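## Task

Lift a single wine glass off the rack and set it upright on the counter, not touching anything else. The task fails if any glass is tossed, is released from higher than about a finger's width, or topples while no hand holds it. An impact about as hard as a fall from a thumb's length may also fail it. The robot must not topple or finish leaning.

## Robot and tools

ROBOT. An omnidirectional base carries a column about 1.7 m tall. A carriage rides up and down it (lift_m) and holds two identical six-joint arms, left and right, each ending in a two-finger gripper. Arm bases sit about 0.57 m plus lift_m above the floor; carriage parts hang about 0.15 m below them. A hand reaches 0.78 m from its shoulder but only about 0.38 m below its arm base. A hand is about 0.16 m long, 0.1 m wide (0.14 m open); fingertips taper to about 0.005 m thick and 0.02 m across. Parked arm joints 1-6: 0, 0.05, 0.05, 1.45, 0, 0. Cameras: carriage_camera (fixed, forward, tilted about 20 degrees down), left_wrist_camera and right_wrist_camera (looking past the fingertips).

FRAMES. Base frame: origin on the floor below the base centre, x forward, y left, z up, metres. left_hand and right_hand report the point between each hand's pads in this frame, plus quat_wxyz (hand z along the fingers, fingers open along hand y; (1,0,0,0) is a hand pointing straight up with joints 1, 5, 6 at 0). base_odometry is in the frame the base had at scene start, counts wheel turns only (slip counts as travel), heading in rad, left positive, -3.142 to 3.142. Hand readings tend to read higher than the true hand, especially when stretched or loaded.

move. One action per call; every argument except cameras belongs to the action. No action: just returns state and images.
- base: an object with exactly one key, each a relative offset from where the base last reported itself: translate_m (m, forward +, -2 to 2), strafe_m (m, left +, -2 to 2), rotate_rad (rad, counter-clockwise +, -6.3 to 6.3).
- joints: one object keyed by joint name, absolute targets (not offsets). lift_m 0 to 1 m. For each arm (prefix left_ or right_): joint1_rad -2.617 to 3.054 (yaw about vertical, 0 forward, + left); joint2_rad 0 to 3.141 (shoulder: 0 upper arm back and level, 1.57 up, 3.14 forward level); joint3_rad 0 to 3.141 (elbow, 0 folded, 3.14 straight); joint4_rad -1.57 to 1.57 (wrist pitch, + lifts fingertips); joint5_rad -1.57 to 1.57 (wrist yaw, + turns fingertips to the right, opposite to joint1); joint6_rad -2.094 to 2.094 (roll about the fingers, + clockwise seen from the forearm); gripper_m 0 to 0.093 m pad gap. Done tolerances: lift ±0.004, j1 ±0.02, j2 ±0.105, j3 ±0.06, j4 ±0.04, j5 ±0.025, j6 ±0.02, gripper ±0.004. Omitted joints keep chasing earlier targets.
- speeds: caps for this action only: translate_m and strafe_m 0.02-0.5 m/s, rotate_rad 0.05-1.57 rad/s, lift_m 0.08-0.25 m/s (top value is default).
- min_time_s: 0.1-8 s, minimum duration of each arm/gripper motion; smooths paths (reduces the ~2 cm or more drift of fast arm moves).
- cameras: list of carriage_camera, left_wrist_camera, right_wrist_camera or all; omitted/null means all, [] none.
An action is capped at 15 s; base drives time out after 14 s. Unknown keys make a call invalid; out-of-range values get it refused, and a refusal or a stop cancels the rest of that reply's move, wait and finished_scene calls.

wait: seconds 0 to 10, plus optional cameras; commands nothing. zoom_image: camera and region [x0, y0, x1, y1] in pixels of that camera's latest 504x504 image, at most 504 on a side. finished_scene: scene = current scene number; irreversible; the goal must then hold without the robot. After ending the first scene, make no more calls in that reply.

RESULTS. pictures lists image order (images may lag the state slightly). move gives done or the worst status. base_status/joint_status words: done (base: wheels turned the full amount, slip possible); off_target (resting short, may still push); contact_stop and time_out (target dropped, holding); not_followed (arm targets withheld by the self-collision check, shown also as joint command not followed; gripper still acts); limit_stop_at_motor_heat. on_its_own lists uncommanded behaviour; its held at is a target, not a reading. motor_effort is percent of max, + toward larger values, peak in brackets, error up to a few points plus half the reading; a lift effort that keeps falling while lowering means a hand or load is resting on something. Joint torques follow joint order, include arm weight, and wrap at ±28 N m for joints 1-3. Gripper on a hard part reads up to 0.005 m below (or 0.002 above) its width; shut empty reads 0.000-0.003; full force starts about 0.005 m below the first-touch reading. Release by commanding well above the reading. MOTOR HOT appears at 75 °C; at 100 °C an OVER-TEMPERATURE FAULT drops that arm and gripper for 30-60 s or more.

CAUTIONS. Glasses are fragile: lower them gently, release at most a finger's width above the counter, never fling or let one fall. Do not let arms, grippers or fingers collide or press on each other, nor grip the other arm. To free two withheld arms, first resend one arm its current readings with joint 1 turned away, then the other in a later action. Arms have no contact stop and spring to target once freed. Avoid tipping: keep carriage low and arms close when driving or loaded; never drive away from something a hand holds fast; after a contact_stop, back off about 0.2 m. Do not back under a counter edge. Park arms while thinking or driving to limit heat. Wait and thinking let the scene keep running; stray pushes on loose objects can occur.

Each tool is called after "Call:" by a JSON object that holds its "name" and its "arguments".

## Session

Call:
{"name": "move", "arguments": {}}

Scene clock: 0.00 s.
Joint torques (N m): no reading
base_odometry: x=+0.000 y=+0.000 heading=+0.000
base_status: not commanded
joint_positions: lift_m=+0.300 left_joint1_rad=-0.008 left_joint2_rad=+0.035 left_joint3_rad=+0.038 left_joint4_rad=+1.445 left_joint5_rad=+0.019 left_joint6_rad=+0.047 left_gripper_m=+0.09396 right_joint1_rad=+0.017 right_joint2_rad=+0.047 right_joint3_rad=+0.043 right_joint4_rad=+1.465 right_joint5_rad=-0.047 right_joint6_rad=-0.021 right_gripper_m=+0.09396
joint_status: not commanded
motor_effort: lift_m=+22 drive_wheels=-2
left_hand: x=+0.2633 y=+0.3118 z=+1.3147 quat_wxyz=(+0.998, +0.011, +0.062, +0.019) (m; base frame)
right_hand: x=+0.2601 y=-0.3068 z=+1.3166 quat_wxyz=(+0.998, -0.024, +0.054, -0.001) (m; base frame)
pictures: carriage_camera, left_wrist_camera, right_wrist_camera

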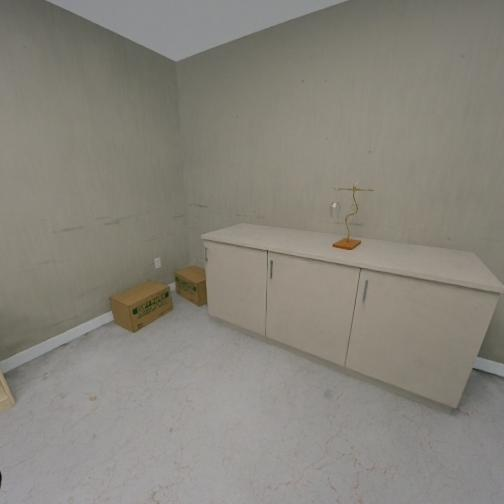

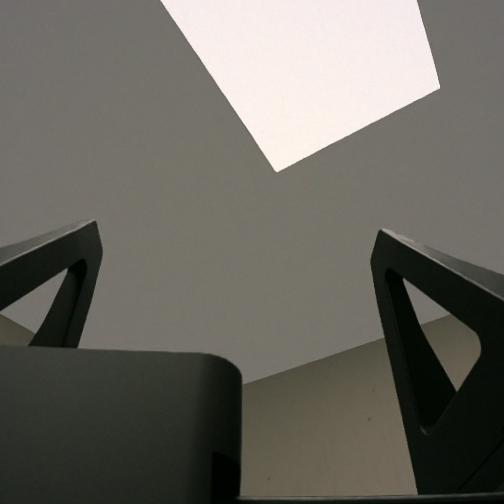

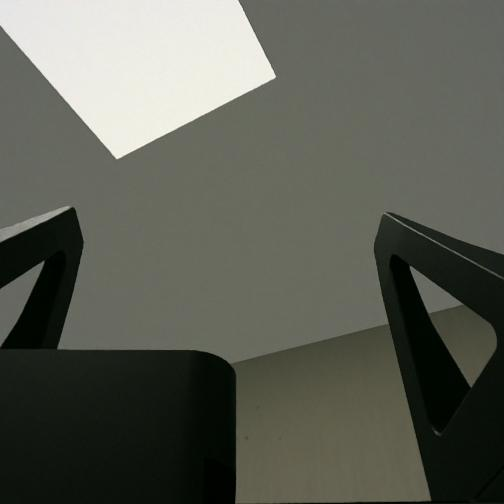

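Call:
{"name": "zoom_image", "arguments": {"camera": "carriage_camera", "region": [310, 170, 400, 260]}}

Scaled by 5.600 from the camera's 504x504 image, which has a finer 720x720 frame.

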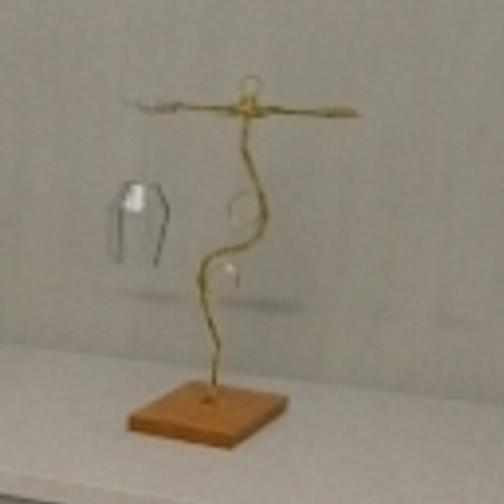

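Call:
{"name": "move", "arguments": {"base": {"rotate_rad": -0.54}, "cameras": ["carriage_camera"]}}

Call:
{"name": "move", "arguments": {"base": {"strafe_m": 0.35}, "cameras": ["carriage_camera"]}}

Scene clock: 19.90 s.
Joint torques (N m): left_arm=[-0.36 4.19 6.95 -0.18 -0.06 0.07] | right_arm=[0.59 3.74 7.02 -0.15 -0.07 0.05]
move: done
base_odometry: x=+0.000 y=+0.000 heading=-0.540
base_status: done
joint_positions: lift_m=+0.300 left_joint1_rad=-0.008 left_joint2_rad=+0.035 left_joint3_rad=+0.038 left_joint4_rad=+1.444 left_joint5_rad=+0.019 left_joint6_rad=+0.047 left_gripper_m=+0.09396 right_joint1_rad=+0.017 right_joint2_rad=+0.047 right_joint3_rad=+0.043 right_joint4_rad=+1.465 right_joint5_rad=-0.047 right_joint6_rad=-0.021 right_gripper_m=+0.09396
joint_status: not commanded
motor_effort: lift_m=+22(23) drive_wheels=+1(6)
left_hand: x=+0.2635 y=+0.3118 z=+1.3147 quat_wxyz=(+0.998, +0.011, +0.062, +0.019) (m; base frame)
right_hand: x=+0.2601 y=-0.3068 z=+1.3166 quat_wxyz=(+0.998, -0.024, +0.054, -0.001) (m; base frame)
pictures: carriage_camera

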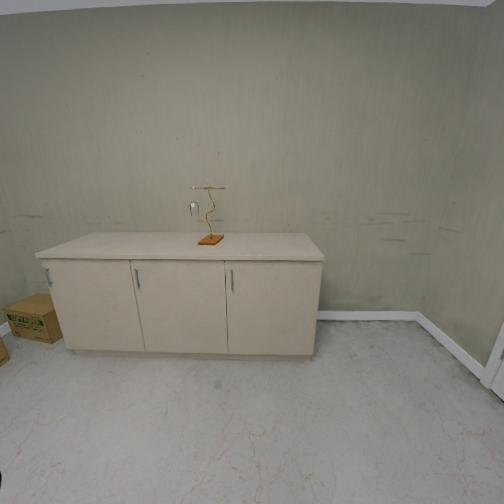

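Scene clock: 22.57 s.
Joint torques (N m): left_arm=[-0.08 4.14 6.8 -0.14 -0.03 0.03] | right_arm=[0.68 3.74 7.1 -0.15 -0.09 0.06]
move: done
base_odometry: x=+0.180 y=+0.300 heading=-0.540
base_status: done
joint_positions: lift_m=+0.300 left_joint1_rad=-0.008 left_joint2_rad=+0.035 left_joint3_rad=+0.038 left_joint4_rad=+1.444 left_joint5_rad=+0.019 left_joint6_rad=+0.047 left_gripper_m=+0.09396 right_joint1_rad=+0.017 right_joint2_rad=+0.047 right_joint3_rad=+0.043 right_joint4_rad=+1.465 right_joint5_rad=-0.047 right_joint6_rad=-0.021 right_gripper_m=+0.09396
joint_status: not commanded
motor_effort: lift_m=+22(23) drive_wheels=-5(10)
left_hand: x=+0.2634 y=+0.3118 z=+1.3147 quat_wxyz=(+0.998, +0.011, +0.062, +0.019) (m; base frame)
right_hand: x=+0.2601 y=-0.3068 z=+1.3166 quat_wxyz=(+0.998, -0.024, +0.054, -0.001) (m; base frame)
pictures: carriage_camera

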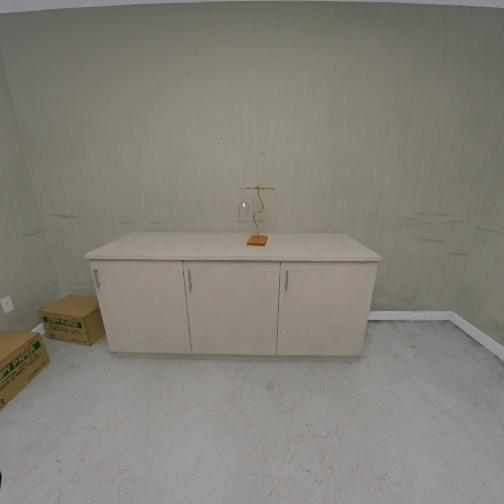

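Call:
{"name": "move", "arguments": {"base": {"translate_m": 0.7}, "cameras": ["carriage_camera"]}}

Call:
{"name": "zoom_image", "arguments": {"camera": "carriage_camera", "region": [180, 100, 340, 260]}}

Scene clock: 27.57 s.
Joint torques (N m): left_arm=[-0.21 4.25 6.78 -0.2 -0.06 0.07] | right_arm=[0.59 3.74 6.95 -0.17 -0.09 0.05]
move: done
base_odometry: x=+0.781 y=-0.060 heading=-0.540
base_status: done
joint_positions: lift_m=+0.300 left_joint1_rad=-0.008 left_joint2_rad=+0.035 left_joint3_rad=+0.038 left_joint4_rad=+1.442 left_joint5_rad=+0.019 left_joint6_rad=+0.047 left_gripper_m=+0.09396 right_joint1_rad=+0.017 right_joint2_rad=+0.047 right_joint3_rad=+0.043 right_joint4_rad=+1.464 right_joint5_rad=-0.047 right_joint6_rad=-0.021 right_gripper_m=+0.09396
joint_status: not commanded
motor_effort: lift_m=+22(23) drive_wheels=-4(9)
left_hand: x=+0.2638 y=+0.3118 z=+1.3146 quat_wxyz=(+0.998, +0.011, +0.063, +0.019) (m; base frame)
right_hand: x=+0.2604 y=-0.3068 z=+1.3165 quat_wxyz=(+0.998, -0.024, +0.055, -0.001) (m; base frame)
pictures: carriage_camera

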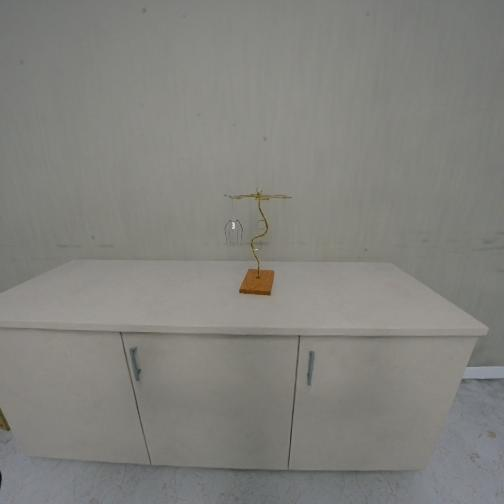

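Scaled by 3.150 from the camera's 504x504 image, which has a finer 720x720 frame.

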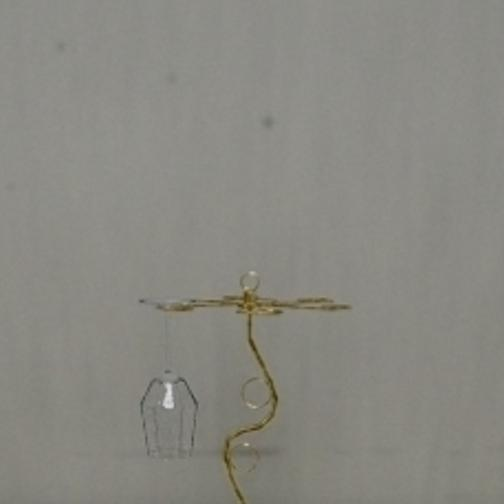

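Call:
{"name": "move", "arguments": {"base": {"translate_m": 0.2}, "joints": {"lift_m": 0.6}, "cameras": ["carriage_camera"]}}

Call:
{"name": "zoom_image", "arguments": {"camera": "carriage_camera", "region": [180, 250, 340, 410]}}

Scene clock: 32.53 s.
Joint torques (N m): left_arm=[-0.2 4.12 6.89 -0.1 -0.05 0.04] | right_arm=[0.66 3.71 6.83 -0.12 -0.08 0.04]
move: done
base_odometry: x=+0.952 y=-0.162 heading=-0.540
base_status: done
joint_positions: lift_m=+0.600 left_joint1_rad=-0.008 left_joint2_rad=+0.035 left_joint3_rad=+0.038 left_joint4_rad=+1.441 left_joint5_rad=+0.019 left_joint6_rad=+0.047 left_gripper_m=+0.09396 right_joint1_rad=+0.017 right_joint2_rad=+0.047 right_joint3_rad=+0.043 right_joint4_rad=+1.462 right_joint5_rad=-0.047 right_joint6_rad=-0.021 right_gripper_m=+0.09396
joint_status: all done
motor_effort: lift_m=+23(28) drive_wheels=+1(8)
left_hand: x=+0.2641 y=+0.3118 z=+1.6144 quat_wxyz=(+0.998, +0.011, +0.063, +0.019) (m; base frame)
right_hand: x=+0.2609 y=-0.3068 z=+1.6163 quat_wxyz=(+0.998, -0.024, +0.056, -0.001) (m; base frame)
pictures: carriage_camera

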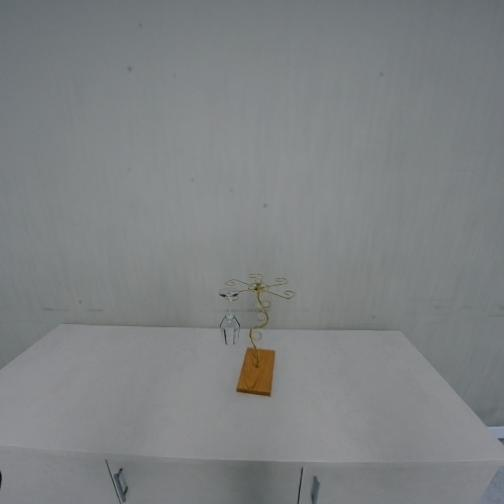

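Scaled by 3.150 from the camera's 504x504 image, which has a finer 720x720 frame.

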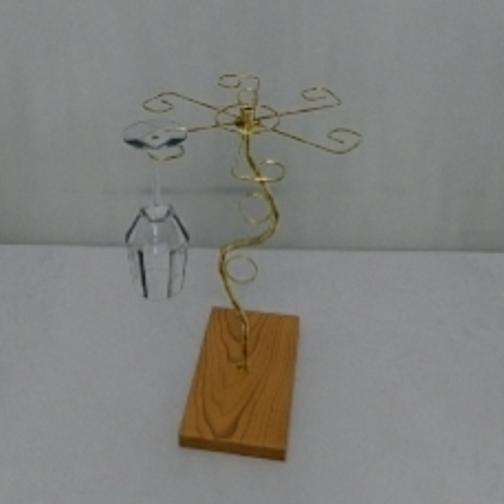

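Call:
{"name": "move", "arguments": {"base": {"translate_m": 0.12}, "joints": {"lift_m": 0.7}, "speeds": {"translate_m": 0.2}, "cameras": ["carriage_camera"]}}

Call:
{"name": "zoom_image", "arguments": {"camera": "carriage_camera", "region": [190, 320, 310, 440]}}

Scene clock: 36.73 s.
Joint torques (N m): left_arm=[-0.25 4.23 6.93 -0.12 -0.01 0.06] | right_arm=[0.68 3.78 7.09 -0.15 -0.08 0.06]
move: done
base_odometry: x=+1.055 y=-0.224 heading=-0.539
base_status: done
joint_positions: lift_m=+0.700 left_joint1_rad=-0.008 left_joint2_rad=+0.035 left_joint3_rad=+0.038 left_joint4_rad=+1.442 left_joint5_rad=+0.019 left_joint6_rad=+0.047 left_gripper_m=+0.09396 right_joint1_rad=+0.017 right_joint2_rad=+0.047 right_joint3_rad=+0.043 right_joint4_rad=+1.462 right_joint5_rad=-0.047 right_joint6_rad=-0.021 right_gripper_m=+0.09396
joint_status: all done
motor_effort: lift_m=+23(29) drive_wheels=+1(10)
left_hand: x=+0.2638 y=+0.3118 z=+1.7145 quat_wxyz=(+0.998, +0.011, +0.063, +0.019) (m; base frame)
right_hand: x=+0.2609 y=-0.3068 z=+1.7163 quat_wxyz=(+0.998, -0.024, +0.056, -0.001) (m; base frame)
pictures: carriage_camera

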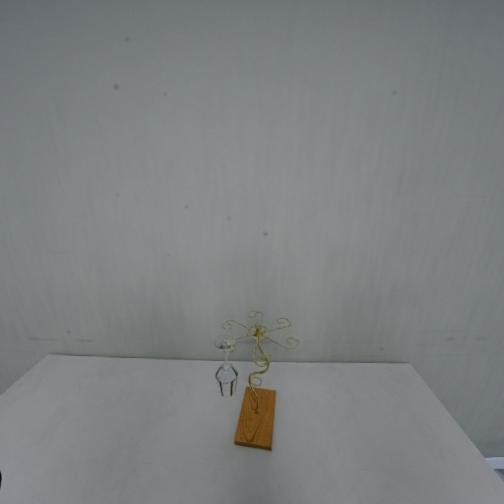

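Scaled by 4.200 from the camera's 504x504 image, which has a finer 720x720 frame.

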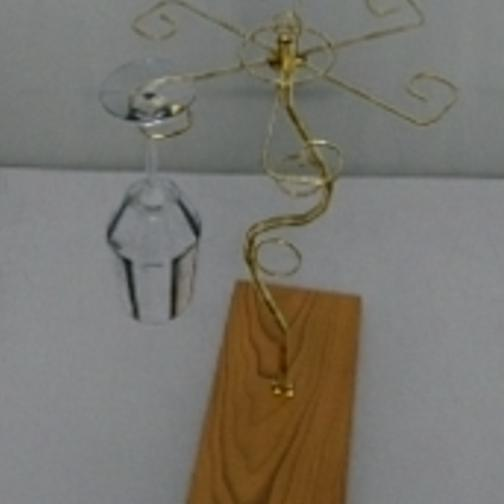

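Call:
{"name": "move", "arguments": {"joints": {"left_joint1_rad": 0, "left_joint2_rad": 1.2, "left_joint3_rad": 1.5, "left_joint4_rad": -1.3, "left_joint5_rad": 0, "left_joint6_rad": 0}, "min_time_s": 3}}

Call:
{"name": "zoom_image", "arguments": {"camera": "left_wrist_camera", "region": [0, 0, 504, 504]}}

Scene clock: 42.67 s.
Joint torques (N m): left_arm=[0.35 -1.95 9.39 1.23 -0.11 -0.05] | right_arm=[0.72 3.71 7.06 -0.11 -0.08 0.05]
move: done
base_odometry: x=+1.055 y=-0.224 heading=-0.539
base_status: not commanded
joint_positions: lift_m=+0.700 left_joint1_rad=-0.008 left_joint2_rad=+1.189 left_joint3_rad=+1.477 left_joint4_rad=-1.289 left_joint5_rad=+0.012 left_joint6_rad=+0.010 left_gripper_m=+0.09396 right_joint1_rad=+0.017 right_joint2_rad=+0.047 right_joint3_rad=+0.043 right_joint4_rad=+1.462 right_joint5_rad=-0.047 right_joint6_rad=-0.021 right_gripper_m=+0.09396
joint_status: all done
motor_effort: lift_m=+23(24) drive_wheels=+1(1)
left_hand: x=+0.5050 y=+0.3111 z=+1.5621 quat_wxyz=(+0.281, +0.010, +0.959, -0.005) (m; base frame)
right_hand: x=+0.2609 y=-0.3068 z=+1.7163 quat_wxyz=(+0.998, -0.024, +0.056, -0.001) (m; base frame)
pictures: carriage_camera, left_wrist_camera, right_wrist_camera

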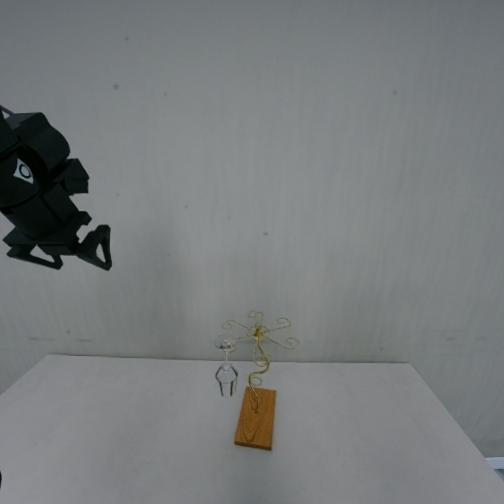

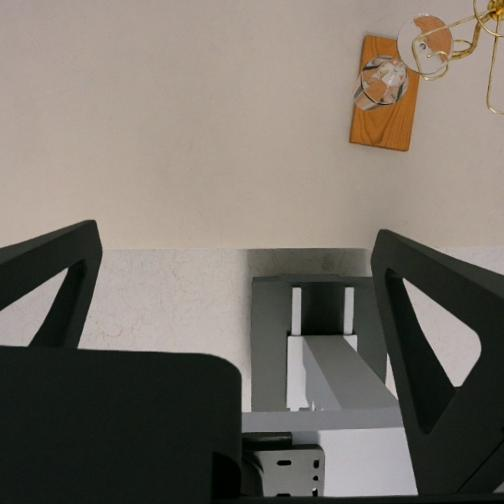

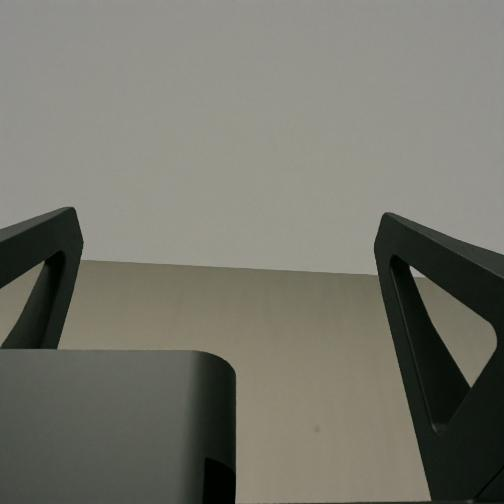

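Scaled by 1.000.

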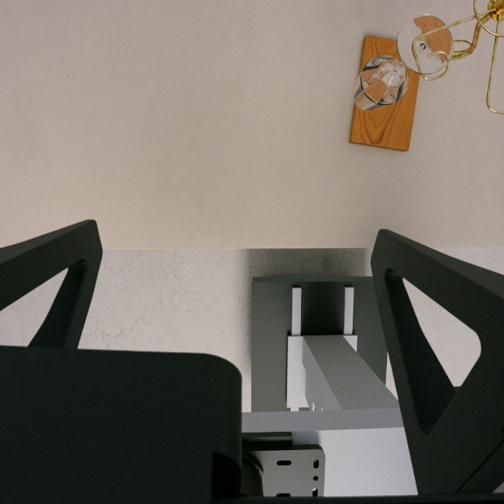

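Call:
{"name": "move", "arguments": {"joints": {"left_joint1_rad": -0.5}, "min_time_s": 2, "cameras": ["left_wrist_camera", "carriage_camera"]}}

Call:
{"name": "zoom_image", "arguments": {"camera": "left_wrist_camera", "region": [200, 0, 400, 200]}}

Scene clock: 46.33 s.
Joint torques (N m): left_arm=[-0.75 -1.92 9.31 1.18 -0.13 -0.05] | right_arm=[0.64 3.75 7.09 -0.11 -0.09 0.06]
move: done
base_odometry: x=+1.055 y=-0.224 heading=-0.539
base_status: not commanded
joint_positions: lift_m=+0.700 left_joint1_rad=-0.493 left_joint2_rad=+1.189 left_joint3_rad=+1.478 left_joint4_rad=-1.290 left_joint5_rad=+0.009 left_joint6_rad=+0.009 left_gripper_m=+0.09396 right_joint1_rad=+0.017 right_joint2_rad=+0.047 right_joint3_rad=+0.043 right_joint4_rad=+1.462 right_joint5_rad=-0.047 right_joint6_rad=-0.021 right_gripper_m=+0.09396
joint_status: all done
motor_effort: lift_m=+24(24) drive_wheels=+1(1)
left_hand: x=+0.4715 y=+0.1849 z=+1.5620 quat_wxyz=(+0.272, +0.240, +0.929, -0.071) (m; base frame)
right_hand: x=+0.2609 y=-0.3068 z=+1.7163 quat_wxyz=(+0.998, -0.024, +0.056, -0.001) (m; base frame)
pictures: carriage_camera, left_wrist_camera

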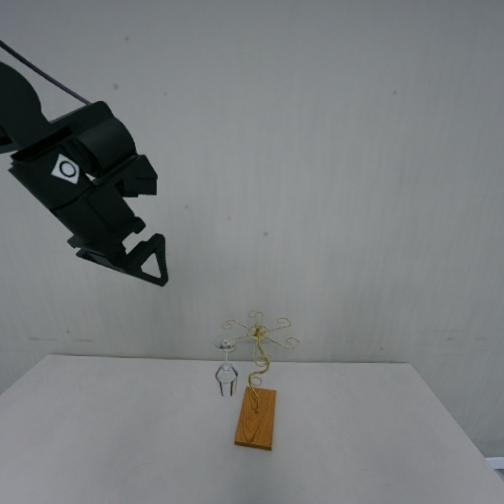

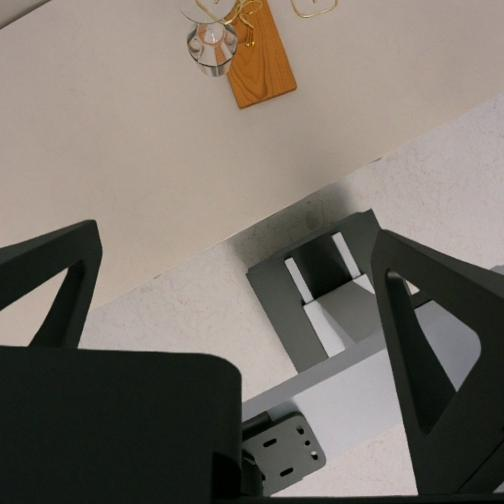

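Scaled by 2.520 from the camera's 504x504 image, which has a finer 720x720 frame.

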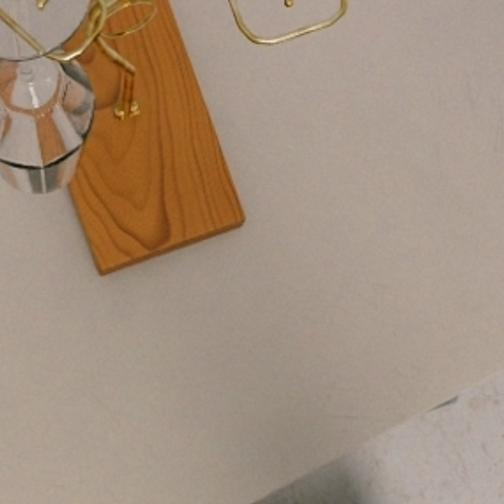

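Call:
{"name": "move", "arguments": {"joints": {"left_joint1_rad": -0.3, "left_joint4_rad": -0.95}, "min_time_s": 2, "cameras": ["left_wrist_camera"]}}

Call:
{"name": "zoom_image", "arguments": {"camera": "left_wrist_camera", "region": [240, 60, 420, 240]}}

Scene clock: 49.83 s.
Joint torques (N m): left_arm=[0.32 -2.33 9.81 1.78 -0.1 -0.06] | right_arm=[0.64 3.67 7.12 -0.12 -0.09 0.05]
move: done
base_odometry: x=+1.055 y=-0.224 heading=-0.539
base_status: not commanded
joint_positions: lift_m=+0.700 left_joint1_rad=-0.307 left_joint2_rad=+1.189 left_joint3_rad=+1.478 left_joint4_rad=-0.958 left_joint5_rad=+0.009 left_joint6_rad=+0.009 left_gripper_m=+0.09396 right_joint1_rad=+0.017 right_joint2_rad=+0.047 right_joint3_rad=+0.043 right_joint4_rad=+1.462 right_joint5_rad=-0.047 right_joint6_rad=-0.021 right_gripper_m=+0.09396
joint_status: all done
motor_effort: lift_m=+24(24) drive_wheels=+0(1)
left_hand: x=+0.5494 y=+0.2129 z=+1.6171 quat_wxyz=(+0.430, +0.144, +0.888, -0.069) (m; base frame)
right_hand: x=+0.2609 y=-0.3068 z=+1.7163 quat_wxyz=(+0.998, -0.024, +0.056, -0.001) (m; base frame)
pictures: left_wrist_camera

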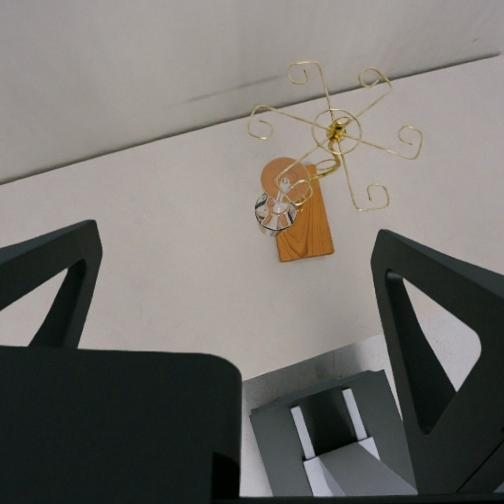

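Scaled by 2.800 from the camera's 504x504 image, which has a finer 720x720 frame.

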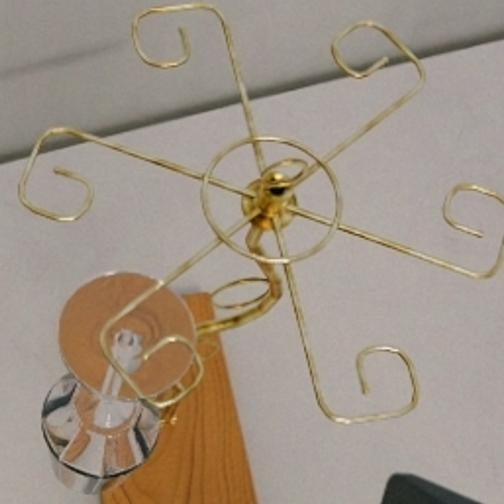

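Call:
{"name": "move", "arguments": {"base": {"strafe_m": 0.12}, "joints": {"left_joint1_rad": 0, "left_joint2_rad": 2.285, "left_joint3_rad": 2.085, "left_joint4_rad": 1.509, "left_joint5_rad": 1.134, "left_joint6_rad": 1.859}, "min_time_s": 4, "cameras": ["carriage_camera", "left_wrist_camera"]}}

Scene clock: 74.47 s.
Joint torques (N m): left_arm=[0.12 -10.33 9.07 0.25 -0.44 0.15] | right_arm=[0.72 3.74 7.04 -0.1 -0.07 0.04]
move: done
base_odometry: x=+1.117 y=-0.121 heading=-0.539
base_status: done
joint_positions: lift_m=+0.700 left_joint1_rad=-0.007 left_joint2_rad=+2.260 left_joint3_rad=+2.063 left_joint4_rad=+1.498 left_joint5_rad=+1.120 left_joint6_rad=+1.848 left_gripper_m=+0.09398 right_joint1_rad=+0.016 right_joint2_rad=+0.047 right_joint3_rad=+0.043 right_joint4_rad=+1.462 right_joint5_rad=-0.047 right_joint6_rad=-0.021 right_gripper_m=+0.09396
joint_status: all done
motor_effort: lift_m=+23(24) drive_wheels=+0(7)
left_hand: x=+0.7104 y=+0.1556 z=+1.7576 quat_wxyz=(+0.565, +0.407, -0.353, +0.625) (m; base frame)
right_hand: x=+0.2609 y=-0.3068 z=+1.7163 quat_wxyz=(+0.998, -0.024, +0.056, -0.001) (m; base frame)
pictures: carriage_camera, left_wrist_camera

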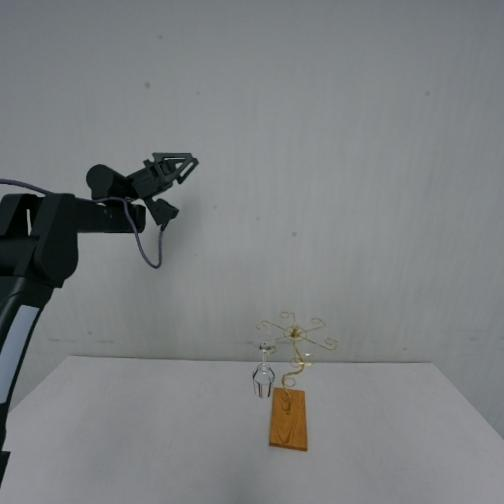

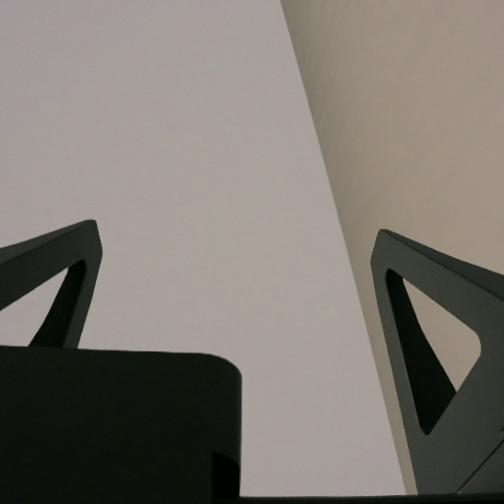

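Call:
{"name": "move", "arguments": {"joints": {"lift_m": 0.2}, "cameras": ["carriage_camera", "left_wrist_camera"]}}

Scene clock: 78.93 s.
Joint torques (N m): left_arm=[0.28 -11.75 8.08 0.21 -0.46 0.12] | right_arm=[0.76 3.75 7.2 -0.1 -0.08 0.06]
move: done
base_odometry: x=+1.117 y=-0.121 heading=-0.539
base_status: not commanded
joint_positions: lift_m=+0.200 left_joint1_rad=-0.007 left_joint2_rad=+2.275 left_joint3_rad=+2.074 left_joint4_rad=+1.505 left_joint5_rad=+1.126 left_joint6_rad=+1.850 left_gripper_m=+0.09398 right_joint1_rad=+0.016 right_joint2_rad=+0.047 right_joint3_rad=+0.043 right_joint4_rad=+1.462 right_joint5_rad=-0.047 right_joint6_rad=-0.021 right_gripper_m=+0.09396
joint_status: all done
motor_effort: lift_m=+21(21) drive_wheels=+0(0)
left_hand: x=+0.7127 y=+0.1551 z=+1.2539 quat_wxyz=(+0.563, +0.407, -0.356, +0.625) (m; base frame)
right_hand: x=+0.2609 y=-0.3068 z=+1.2167 quat_wxyz=(+0.998, -0.024, +0.056, -0.001) (m; base frame)
pictures: carriage_camera, left_wrist_camera

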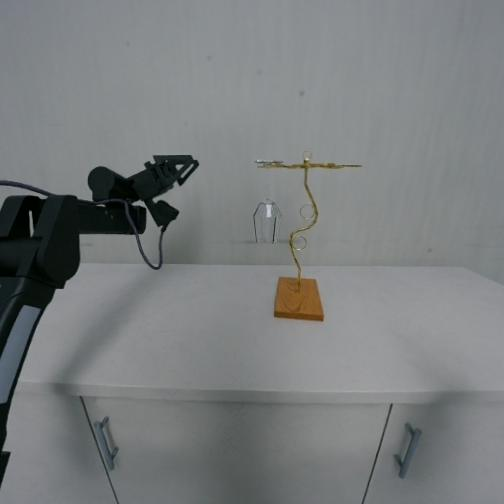

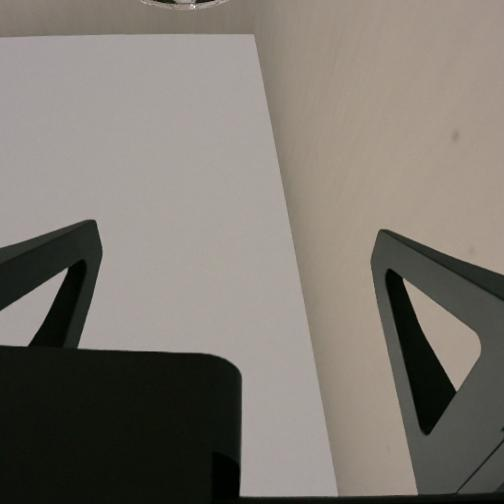

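Call:
{"name": "zoom_image", "arguments": {"camera": "carriage_camera", "region": [120, 130, 320, 260]}}

Scaled by 2.520 from the camera's 504x504 image, which has a finer 720x720 frame.

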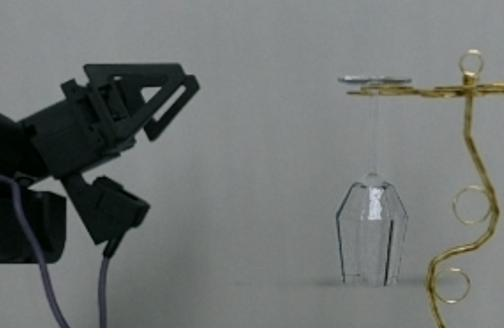

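Call:
{"name": "zoom_image", "arguments": {"camera": "carriage_camera", "region": [130, 140, 210, 220]}}

Scaled by 6.300 from the camera's 504x504 image, which has a finer 720x720 frame.

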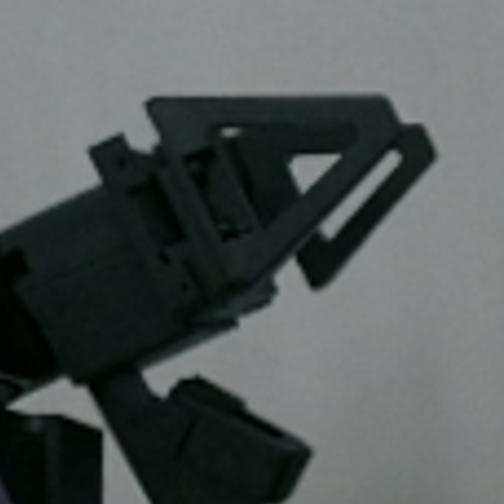

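Call:
{"name": "move", "arguments": {"joints": {"lift_m": 0.152}, "cameras": []}}

Call:
{"name": "move", "arguments": {"base": {"strafe_m": -0.09}, "speeds": {"strafe_m": 0.15}, "cameras": ["carriage_camera", "left_wrist_camera"]}}

Call:
{"name": "zoom_image", "arguments": {"camera": "carriage_camera", "region": [120, 120, 320, 260]}}

Scene clock: 88.07 s.
Joint torques (N m): left_arm=[0.23 -11.93 7.82 0.13 -0.47 0.15] | right_arm=[0.68 3.81 7.1 -0.1 -0.08 0.05]
move: done
base_odometry: x=+1.117 y=-0.121 heading=-0.539
base_status: not commanded
joint_positions: lift_m=+0.152 left_joint1_rad=-0.007 left_joint2_rad=+2.277 left_joint3_rad=+2.075 left_joint4_rad=+1.507 left_joint5_rad=+1.127 left_joint6_rad=+1.850 left_gripper_m=+0.09398 right_joint1_rad=+0.016 right_joint2_rad=+0.047 right_joint3_rad=+0.043 right_joint4_rad=+1.462 right_joint5_rad=-0.047 right_joint6_rad=-0.021 right_gripper_m=+0.09396
joint_status: all done
motor_effort: lift_m=+20(21) drive_wheels=+0(1)
left_hand: x=+0.7131 y=+0.1550 z=+1.2048 quat_wxyz=(+0.563, +0.407, -0.357, +0.625) (m; base frame)
right_hand: x=+0.2609 y=-0.3068 z=+1.1687 quat_wxyz=(+0.998, -0.024, +0.056, -0.001) (m; base frame)
pictures: none
No camera images: "cameras" was empty.

Scene clock: 89.57 s.
Joint torques (N m): left_arm=[0.12 -11.9 7.92 0.15 -0.51 0.13] | right_arm=[0.65 3.75 7.04 -0.11 -0.09 0.04]
move: done
base_odometry: x=+1.071 y=-0.198 heading=-0.539
base_status: done
joint_positions: lift_m=+0.152 left_joint1_rad=-0.005 left_joint2_rad=+2.277 left_joint3_rad=+2.075 left_joint4_rad=+1.507 left_joint5_rad=+1.127 left_joint6_rad=+1.850 left_gripper_m=+0.09398 right_joint1_rad=+0.016 right_joint2_rad=+0.047 right_joint3_rad=+0.043 right_joint4_rad=+1.462 right_joint5_rad=-0.047 right_joint6_rad=-0.021 right_gripper_m=+0.09396
joint_status: not commanded
motor_effort: lift_m=+20(21) drive_wheels=+0(8)
left_hand: x=+0.7134 y=+0.1557 z=+1.2048 quat_wxyz=(+0.562, +0.407, -0.357, +0.625) (m; base frame)
right_hand: x=+0.2609 y=-0.3068 z=+1.1687 quat_wxyz=(+0.998, -0.024, +0.056, -0.001) (m; base frame)
pictures: carriage_camera, left_wrist_camera

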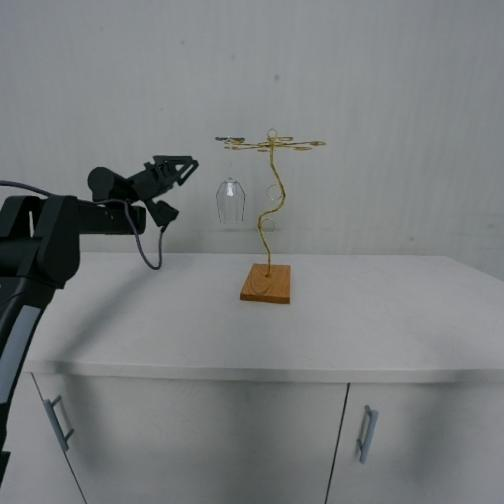

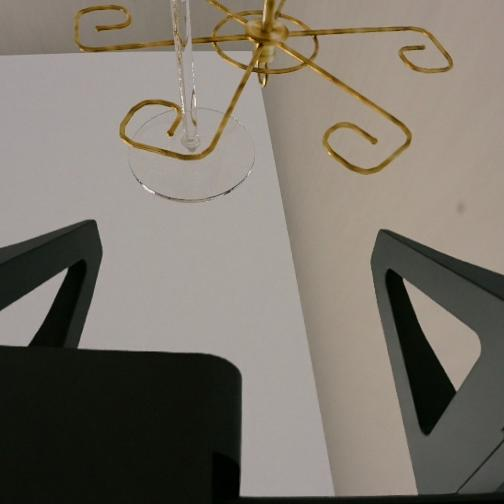

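Scaled by 2.520 from the camera's 504x504 image, which has a finer 720x720 frame.

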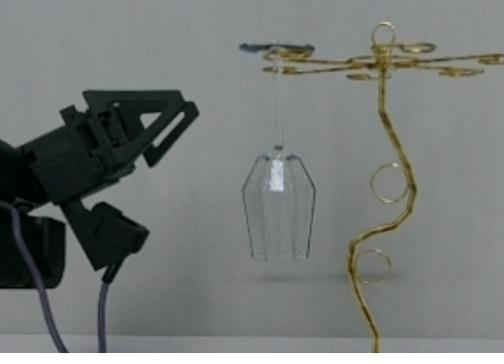

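Call:
{"name": "move", "arguments": {"base": {"translate_m": -0.016}, "joints": {"lift_m": 0.156}, "speeds": {"translate_m": 0.1}, "cameras": []}}

Call:
{"name": "move", "arguments": {"base": {"strafe_m": -0.08}, "speeds": {"strafe_m": 0.1}, "cameras": ["carriage_camera", "left_wrist_camera"]}}

Call:
{"name": "zoom_image", "arguments": {"camera": "carriage_camera", "region": [140, 120, 340, 260]}}

Scene clock: 94.37 s.
Joint torques (N m): left_arm=[0.01 -12.08 7.9 0.15 -0.49 0.12] | right_arm=[0.69 3.77 7.04 -0.14 -0.08 0.05]
move: done
base_odometry: x=+1.057 y=-0.190 heading=-0.539
base_status: done
joint_positions: lift_m=+0.156 left_joint1_rad=-0.005 left_joint2_rad=+2.278 left_joint3_rad=+2.075 left_joint4_rad=+1.509 left_joint5_rad=+1.128 left_joint6_rad=+1.850 left_gripper_m=+0.09398 right_joint1_rad=+0.016 right_joint2_rad=+0.047 right_joint3_rad=+0.044 right_joint4_rad=+1.463 right_joint5_rad=-0.047 right_joint6_rad=-0.021 right_gripper_m=+0.09396
joint_status: all done
motor_effort: lift_m=+24(28) drive_wheels=+0(6)
left_hand: x=+0.7132 y=+0.1559 z=+1.2082 quat_wxyz=(+0.562, +0.407, -0.357, +0.625) (m; base frame)
right_hand: x=+0.2605 y=-0.3068 z=+1.1724 quat_wxyz=(+0.998, -0.024, +0.055, -0.001) (m; base frame)
pictures: none
No camera images: "cameras" was empty.

Scene clock: 95.87 s.
Joint torques (N m): left_arm=[-0.06 -11.97 7.91 0.14 -0.48 0.13] | right_arm=[0.7 3.71 6.95 -0.13 -0.08 0.04]
move: done
base_odometry: x=+1.016 y=-0.258 heading=-0.539
base_status: done
joint_positions: lift_m=+0.156 left_joint1_rad=-0.001 left_joint2_rad=+2.278 left_joint3_rad=+2.075 left_joint4_rad=+1.509 left_joint5_rad=+1.128 left_joint6_rad=+1.850 left_gripper_m=+0.09398 right_joint1_rad=+0.016 right_joint2_rad=+0.047 right_joint3_rad=+0.044 right_joint4_rad=+1.463 right_joint5_rad=-0.047 right_joint6_rad=-0.021 right_gripper_m=+0.09396
joint_status: not commanded
motor_effort: lift_m=+24(24) drive_wheels=+1(8)
left_hand: x=+0.7137 y=+0.1575 z=+1.2082 quat_wxyz=(+0.561, +0.407, -0.357, +0.626) (m; base frame)
right_hand: x=+0.2605 y=-0.3068 z=+1.1724 quat_wxyz=(+0.998, -0.024, +0.055, -0.001) (m; base frame)
pictures: carriage_camera, left_wrist_camera

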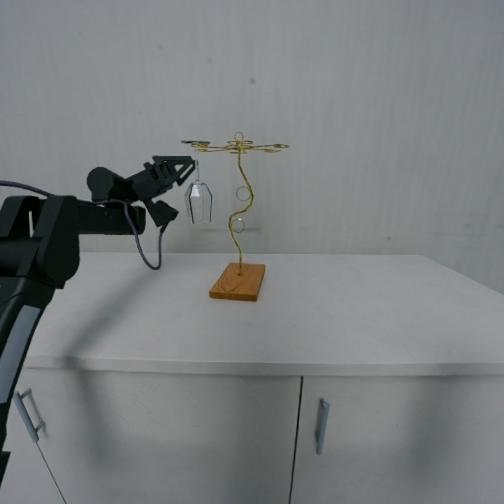

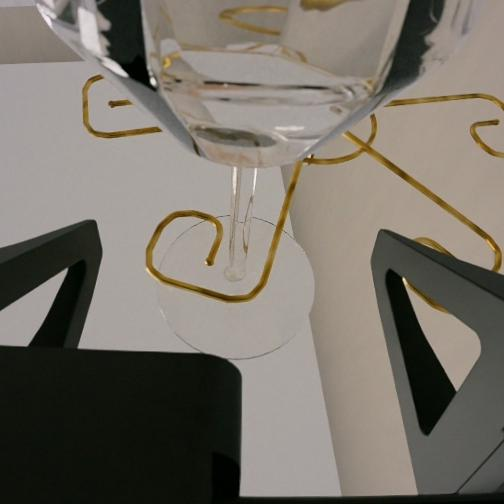

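Scaled by 2.520 from the camera's 504x504 image, which has a finer 720x720 frame.

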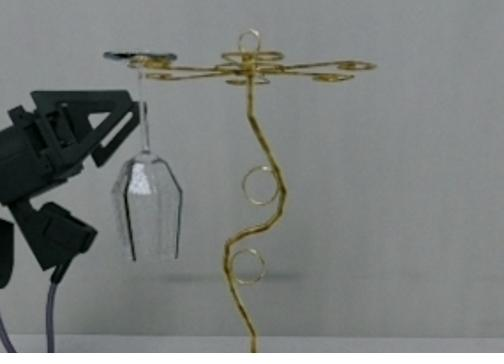

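Call:
{"name": "move", "arguments": {"base": {"strafe_m": -0.012}, "joints": {"lift_m": 0.16}, "speeds": {"strafe_m": 0.05}, "cameras": ["carriage_camera", "left_wrist_camera"]}}

Call:
{"name": "zoom_image", "arguments": {"camera": "carriage_camera", "region": [140, 130, 240, 230]}}

Scene clock: 98.63 s.
Joint torques (N m): left_arm=[-0.05 -11.99 7.83 0.17 -0.52 0.13] | right_arm=[0.61 3.75 7.08 -0.13 -0.07 0.07]
move: done
base_odometry: x=+1.010 y=-0.269 heading=-0.540
base_status: done
joint_positions: lift_m=+0.160 left_joint1_rad=-0.002 left_joint2_rad=+2.278 left_joint3_rad=+2.077 left_joint4_rad=+1.510 left_joint5_rad=+1.128 left_joint6_rad=+1.850 left_gripper_m=+0.09398 right_joint1_rad=+0.016 right_joint2_rad=+0.047 right_joint3_rad=+0.044 right_joint4_rad=+1.463 right_joint5_rad=-0.047 right_joint6_rad=-0.021 right_gripper_m=+0.09396
joint_status: all done
motor_effort: lift_m=+24(28) drive_wheels=+1(6)
left_hand: x=+0.7133 y=+0.1572 z=+1.2127 quat_wxyz=(+0.561, +0.407, -0.357, +0.627) (m; base frame)
right_hand: x=+0.2605 y=-0.3068 z=+1.1764 quat_wxyz=(+0.998, -0.024, +0.055, -0.001) (m; base frame)
pictures: carriage_camera, left_wrist_camera

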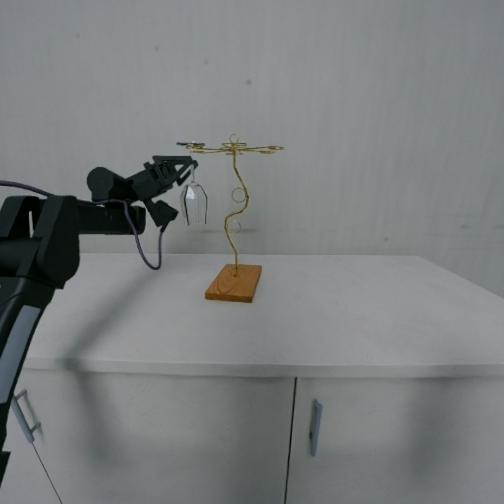

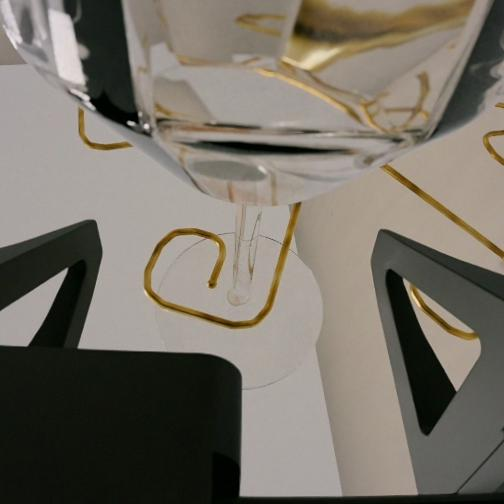

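Scaled by 5.040 from the camera's 504x504 image, which has a finer 720x720 frame.

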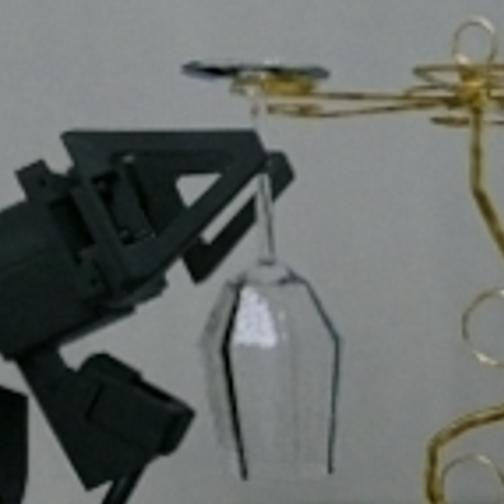

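Call:
{"name": "move", "arguments": {"joints": {"left_gripper_m": 0.03}, "min_time_s": 1.5, "cameras": ["left_wrist_camera"]}}

Scene clock: 102.20 s.
Joint torques (N m): left_arm=[-0.1 -11.95 7.87 0.11 -0.49 0.14] | right_arm=[0.61 3.74 7.09 -0.12 -0.08 0.06]
move: done
base_odometry: x=+1.010 y=-0.269 heading=-0.540
base_status: not commanded
joint_positions: lift_m=+0.160 left_joint1_rad=-0.002 left_joint2_rad=+2.278 left_joint3_rad=+2.077 left_joint4_rad=+1.510 left_joint5_rad=+1.128 left_joint6_rad=+1.850 left_gripper_m=+0.03010 right_joint1_rad=+0.016 right_joint2_rad=+0.047 right_joint3_rad=+0.044 right_joint4_rad=+1.463 right_joint5_rad=-0.047 right_joint6_rad=-0.021 right_gripper_m=+0.09396
joint_status: all done
motor_effort: lift_m=+24(24) drive_wheels=+1(1)
left_hand: x=+0.7133 y=+0.1572 z=+1.2127 quat_wxyz=(+0.561, +0.407, -0.357, +0.627) (m; base frame)
right_hand: x=+0.2605 y=-0.3068 z=+1.1764 quat_wxyz=(+0.998, -0.024, +0.055, -0.001) (m; base frame)
pictures: left_wrist_camera

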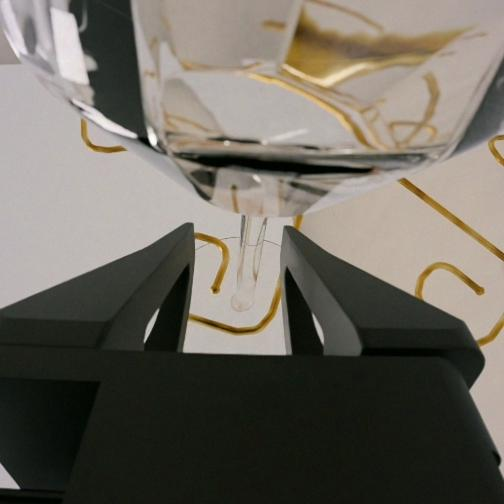

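Call:
{"name": "move", "arguments": {"base": {"translate_m": 0.006}, "speeds": {"translate_m": 0.03}, "cameras": ["left_wrist_camera"]}}

Call:
{"name": "move", "arguments": {"joints": {"left_gripper_m": 0.016}, "min_time_s": 1, "cameras": ["left_wrist_camera"]}}

Scene clock: 103.53 s.
Joint torques (N m): left_arm=[0.01 -12 7.79 0.16 -0.43 0.12] | right_arm=[0.7 3.75 7.1 -0.12 -0.1 0.05]
move: done
base_odometry: x=+1.015 y=-0.271 heading=-0.540
base_status: done
joint_positions: lift_m=+0.160 left_joint1_rad=-0.002 left_joint2_rad=+2.278 left_joint3_rad=+2.077 left_joint4_rad=+1.508 left_joint5_rad=+1.128 left_joint6_rad=+1.850 left_gripper_m=+0.03010 right_joint1_rad=+0.016 right_joint2_rad=+0.047 right_joint3_rad=+0.044 right_joint4_rad=+1.463 right_joint5_rad=-0.047 right_joint6_rad=-0.021 right_gripper_m=+0.09396
joint_status: not commanded
motor_effort: lift_m=+24(24) drive_wheels=+1(6)
left_hand: x=+0.7135 y=+0.1572 z=+1.2126 quat_wxyz=(+0.561, +0.407, -0.357, +0.626) (m; base frame)
right_hand: x=+0.2605 y=-0.3068 z=+1.1764 quat_wxyz=(+0.998, -0.024, +0.055, -0.001) (m; base frame)
pictures: left_wrist_camera

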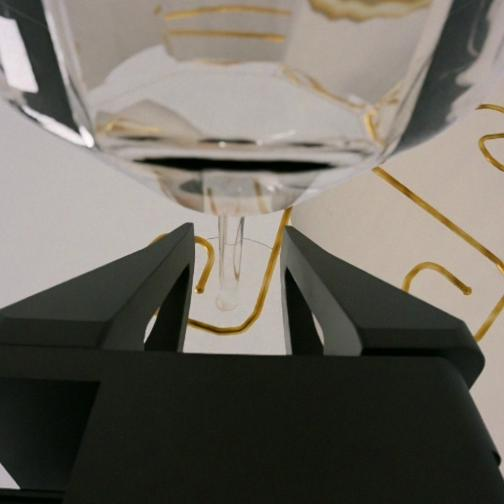

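Scene clock: 104.83 s.
Joint torques (N m): left_arm=[-0.09 -11.92 7.73 0.16 -0.49 0.12] | right_arm=[0.73 3.7 7.12 -0.12 -0.09 0.05]
move: done
base_odometry: x=+1.015 y=-0.271 heading=-0.540
base_status: not commanded
joint_positions: lift_m=+0.160 left_joint1_rad=-0.002 left_joint2_rad=+2.278 left_joint3_rad=+2.077 left_joint4_rad=+1.508 left_joint5_rad=+1.128 left_joint6_rad=+1.850 left_gripper_m=+0.01610 right_joint1_rad=+0.016 right_joint2_rad=+0.047 right_joint3_rad=+0.044 right_joint4_rad=+1.463 right_joint5_rad=-0.047 right_joint6_rad=-0.021 right_gripper_m=+0.09396
joint_status: all done
motor_effort: lift_m=+24(24) drive_wheels=+1(1)
left_hand: x=+0.7135 y=+0.1572 z=+1.2126 quat_wxyz=(+0.561, +0.407, -0.357, +0.626) (m; base frame)
right_hand: x=+0.2605 y=-0.3068 z=+1.1764 quat_wxyz=(+0.998, -0.024, +0.055, -0.001) (m; base frame)
pictures: left_wrist_camera

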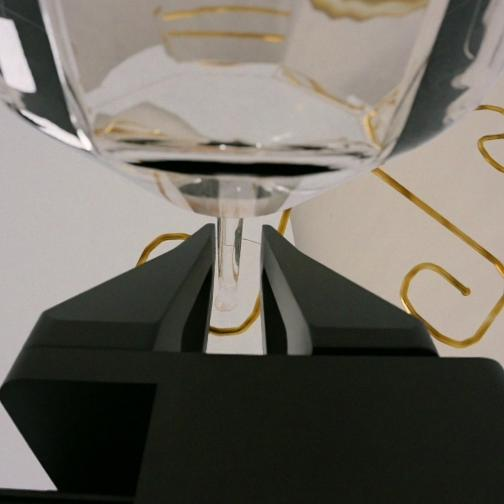

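Call:
{"name": "move", "arguments": {"joints": {"left_gripper_m": 0.009}, "min_time_s": 1, "cameras": []}}

Call:
{"name": "move", "arguments": {"joints": {"left_gripper_m": 0.003}, "min_time_s": 1, "cameras": ["left_wrist_camera", "carriage_camera"]}}

Scene clock: 107.07 s.
Joint torques (N m): left_arm=[-0.21 -11.92 7.99 0.13 -0.47 0.11] | right_arm=[0.66 3.78 7.09 -0.13 -0.1 0.04]
move: done
base_odometry: x=+1.015 y=-0.271 heading=-0.540
base_status: not commanded
joint_positions: lift_m=+0.160 left_joint1_rad=-0.002 left_joint2_rad=+2.278 left_joint3_rad=+2.077 left_joint4_rad=+1.508 left_joint5_rad=+1.128 left_joint6_rad=+1.850 left_gripper_m=+0.00910 right_joint1_rad=+0.016 right_joint2_rad=+0.047 right_joint3_rad=+0.044 right_joint4_rad=+1.463 right_joint5_rad=-0.047 right_joint6_rad=-0.021 right_gripper_m=+0.09396
joint_status: all done
motor_effort: lift_m=+24(24) drive_wheels=+1(1)
left_hand: x=+0.7135 y=+0.1572 z=+1.2126 quat_wxyz=(+0.561, +0.407, -0.357, +0.626) (m; base frame)
right_hand: x=+0.2605 y=-0.3068 z=+1.1764 quat_wxyz=(+0.998, -0.024, +0.055, -0.001) (m; base frame)
pictures: none
No camera images: "cameras" was empty.

Scene clock: 108.37 s.
Joint torques (N m): left_arm=[-0.12 -12 7.72 0.1 -0.48 0.09] | right_arm=[0.65 3.75 7.12 -0.15 -0.09 0.06]
move: done
base_odometry: x=+1.015 y=-0.271 heading=-0.540
base_status: not commanded
joint_positions: lift_m=+0.160 left_joint1_rad=-0.002 left_joint2_rad=+2.278 left_joint3_rad=+2.077 left_joint4_rad=+1.513 left_joint5_rad=+1.128 left_joint6_rad=+1.852 left_gripper_m=+0.00609 right_joint1_rad=+0.016 right_joint2_rad=+0.047 right_joint3_rad=+0.044 right_joint4_rad=+1.463 right_joint5_rad=-0.047 right_joint6_rad=-0.021 right_gripper_m=+0.09396
joint_status: all done
motor_effort: lift_m=+23(24) drive_wheels=+1(2)
left_hand: x=+0.7129 y=+0.1571 z=+1.2128 quat_wxyz=(+0.559, +0.405, -0.359, +0.628) (m; base frame)
right_hand: x=+0.2605 y=-0.3068 z=+1.1764 quat_wxyz=(+0.998, -0.024, +0.055, -0.001) (m; base frame)
pictures: carriage_camera, left_wrist_camera

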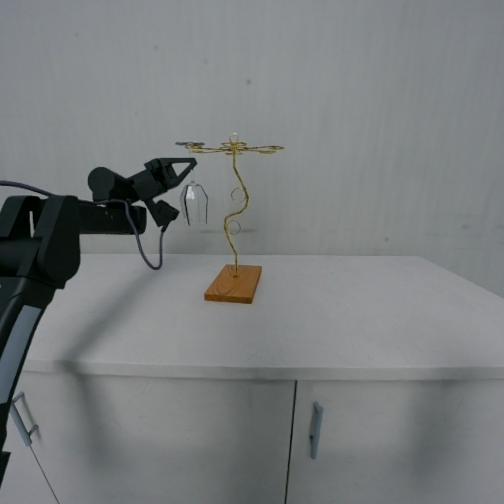

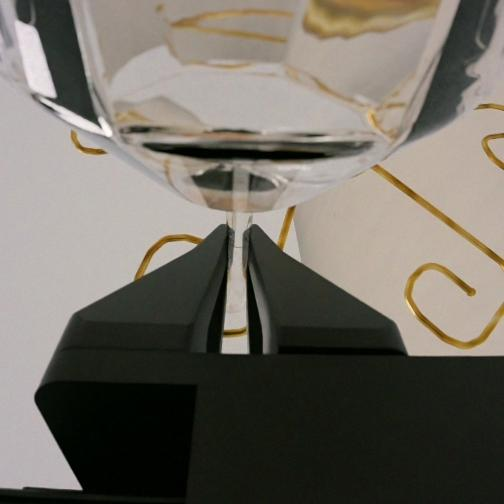

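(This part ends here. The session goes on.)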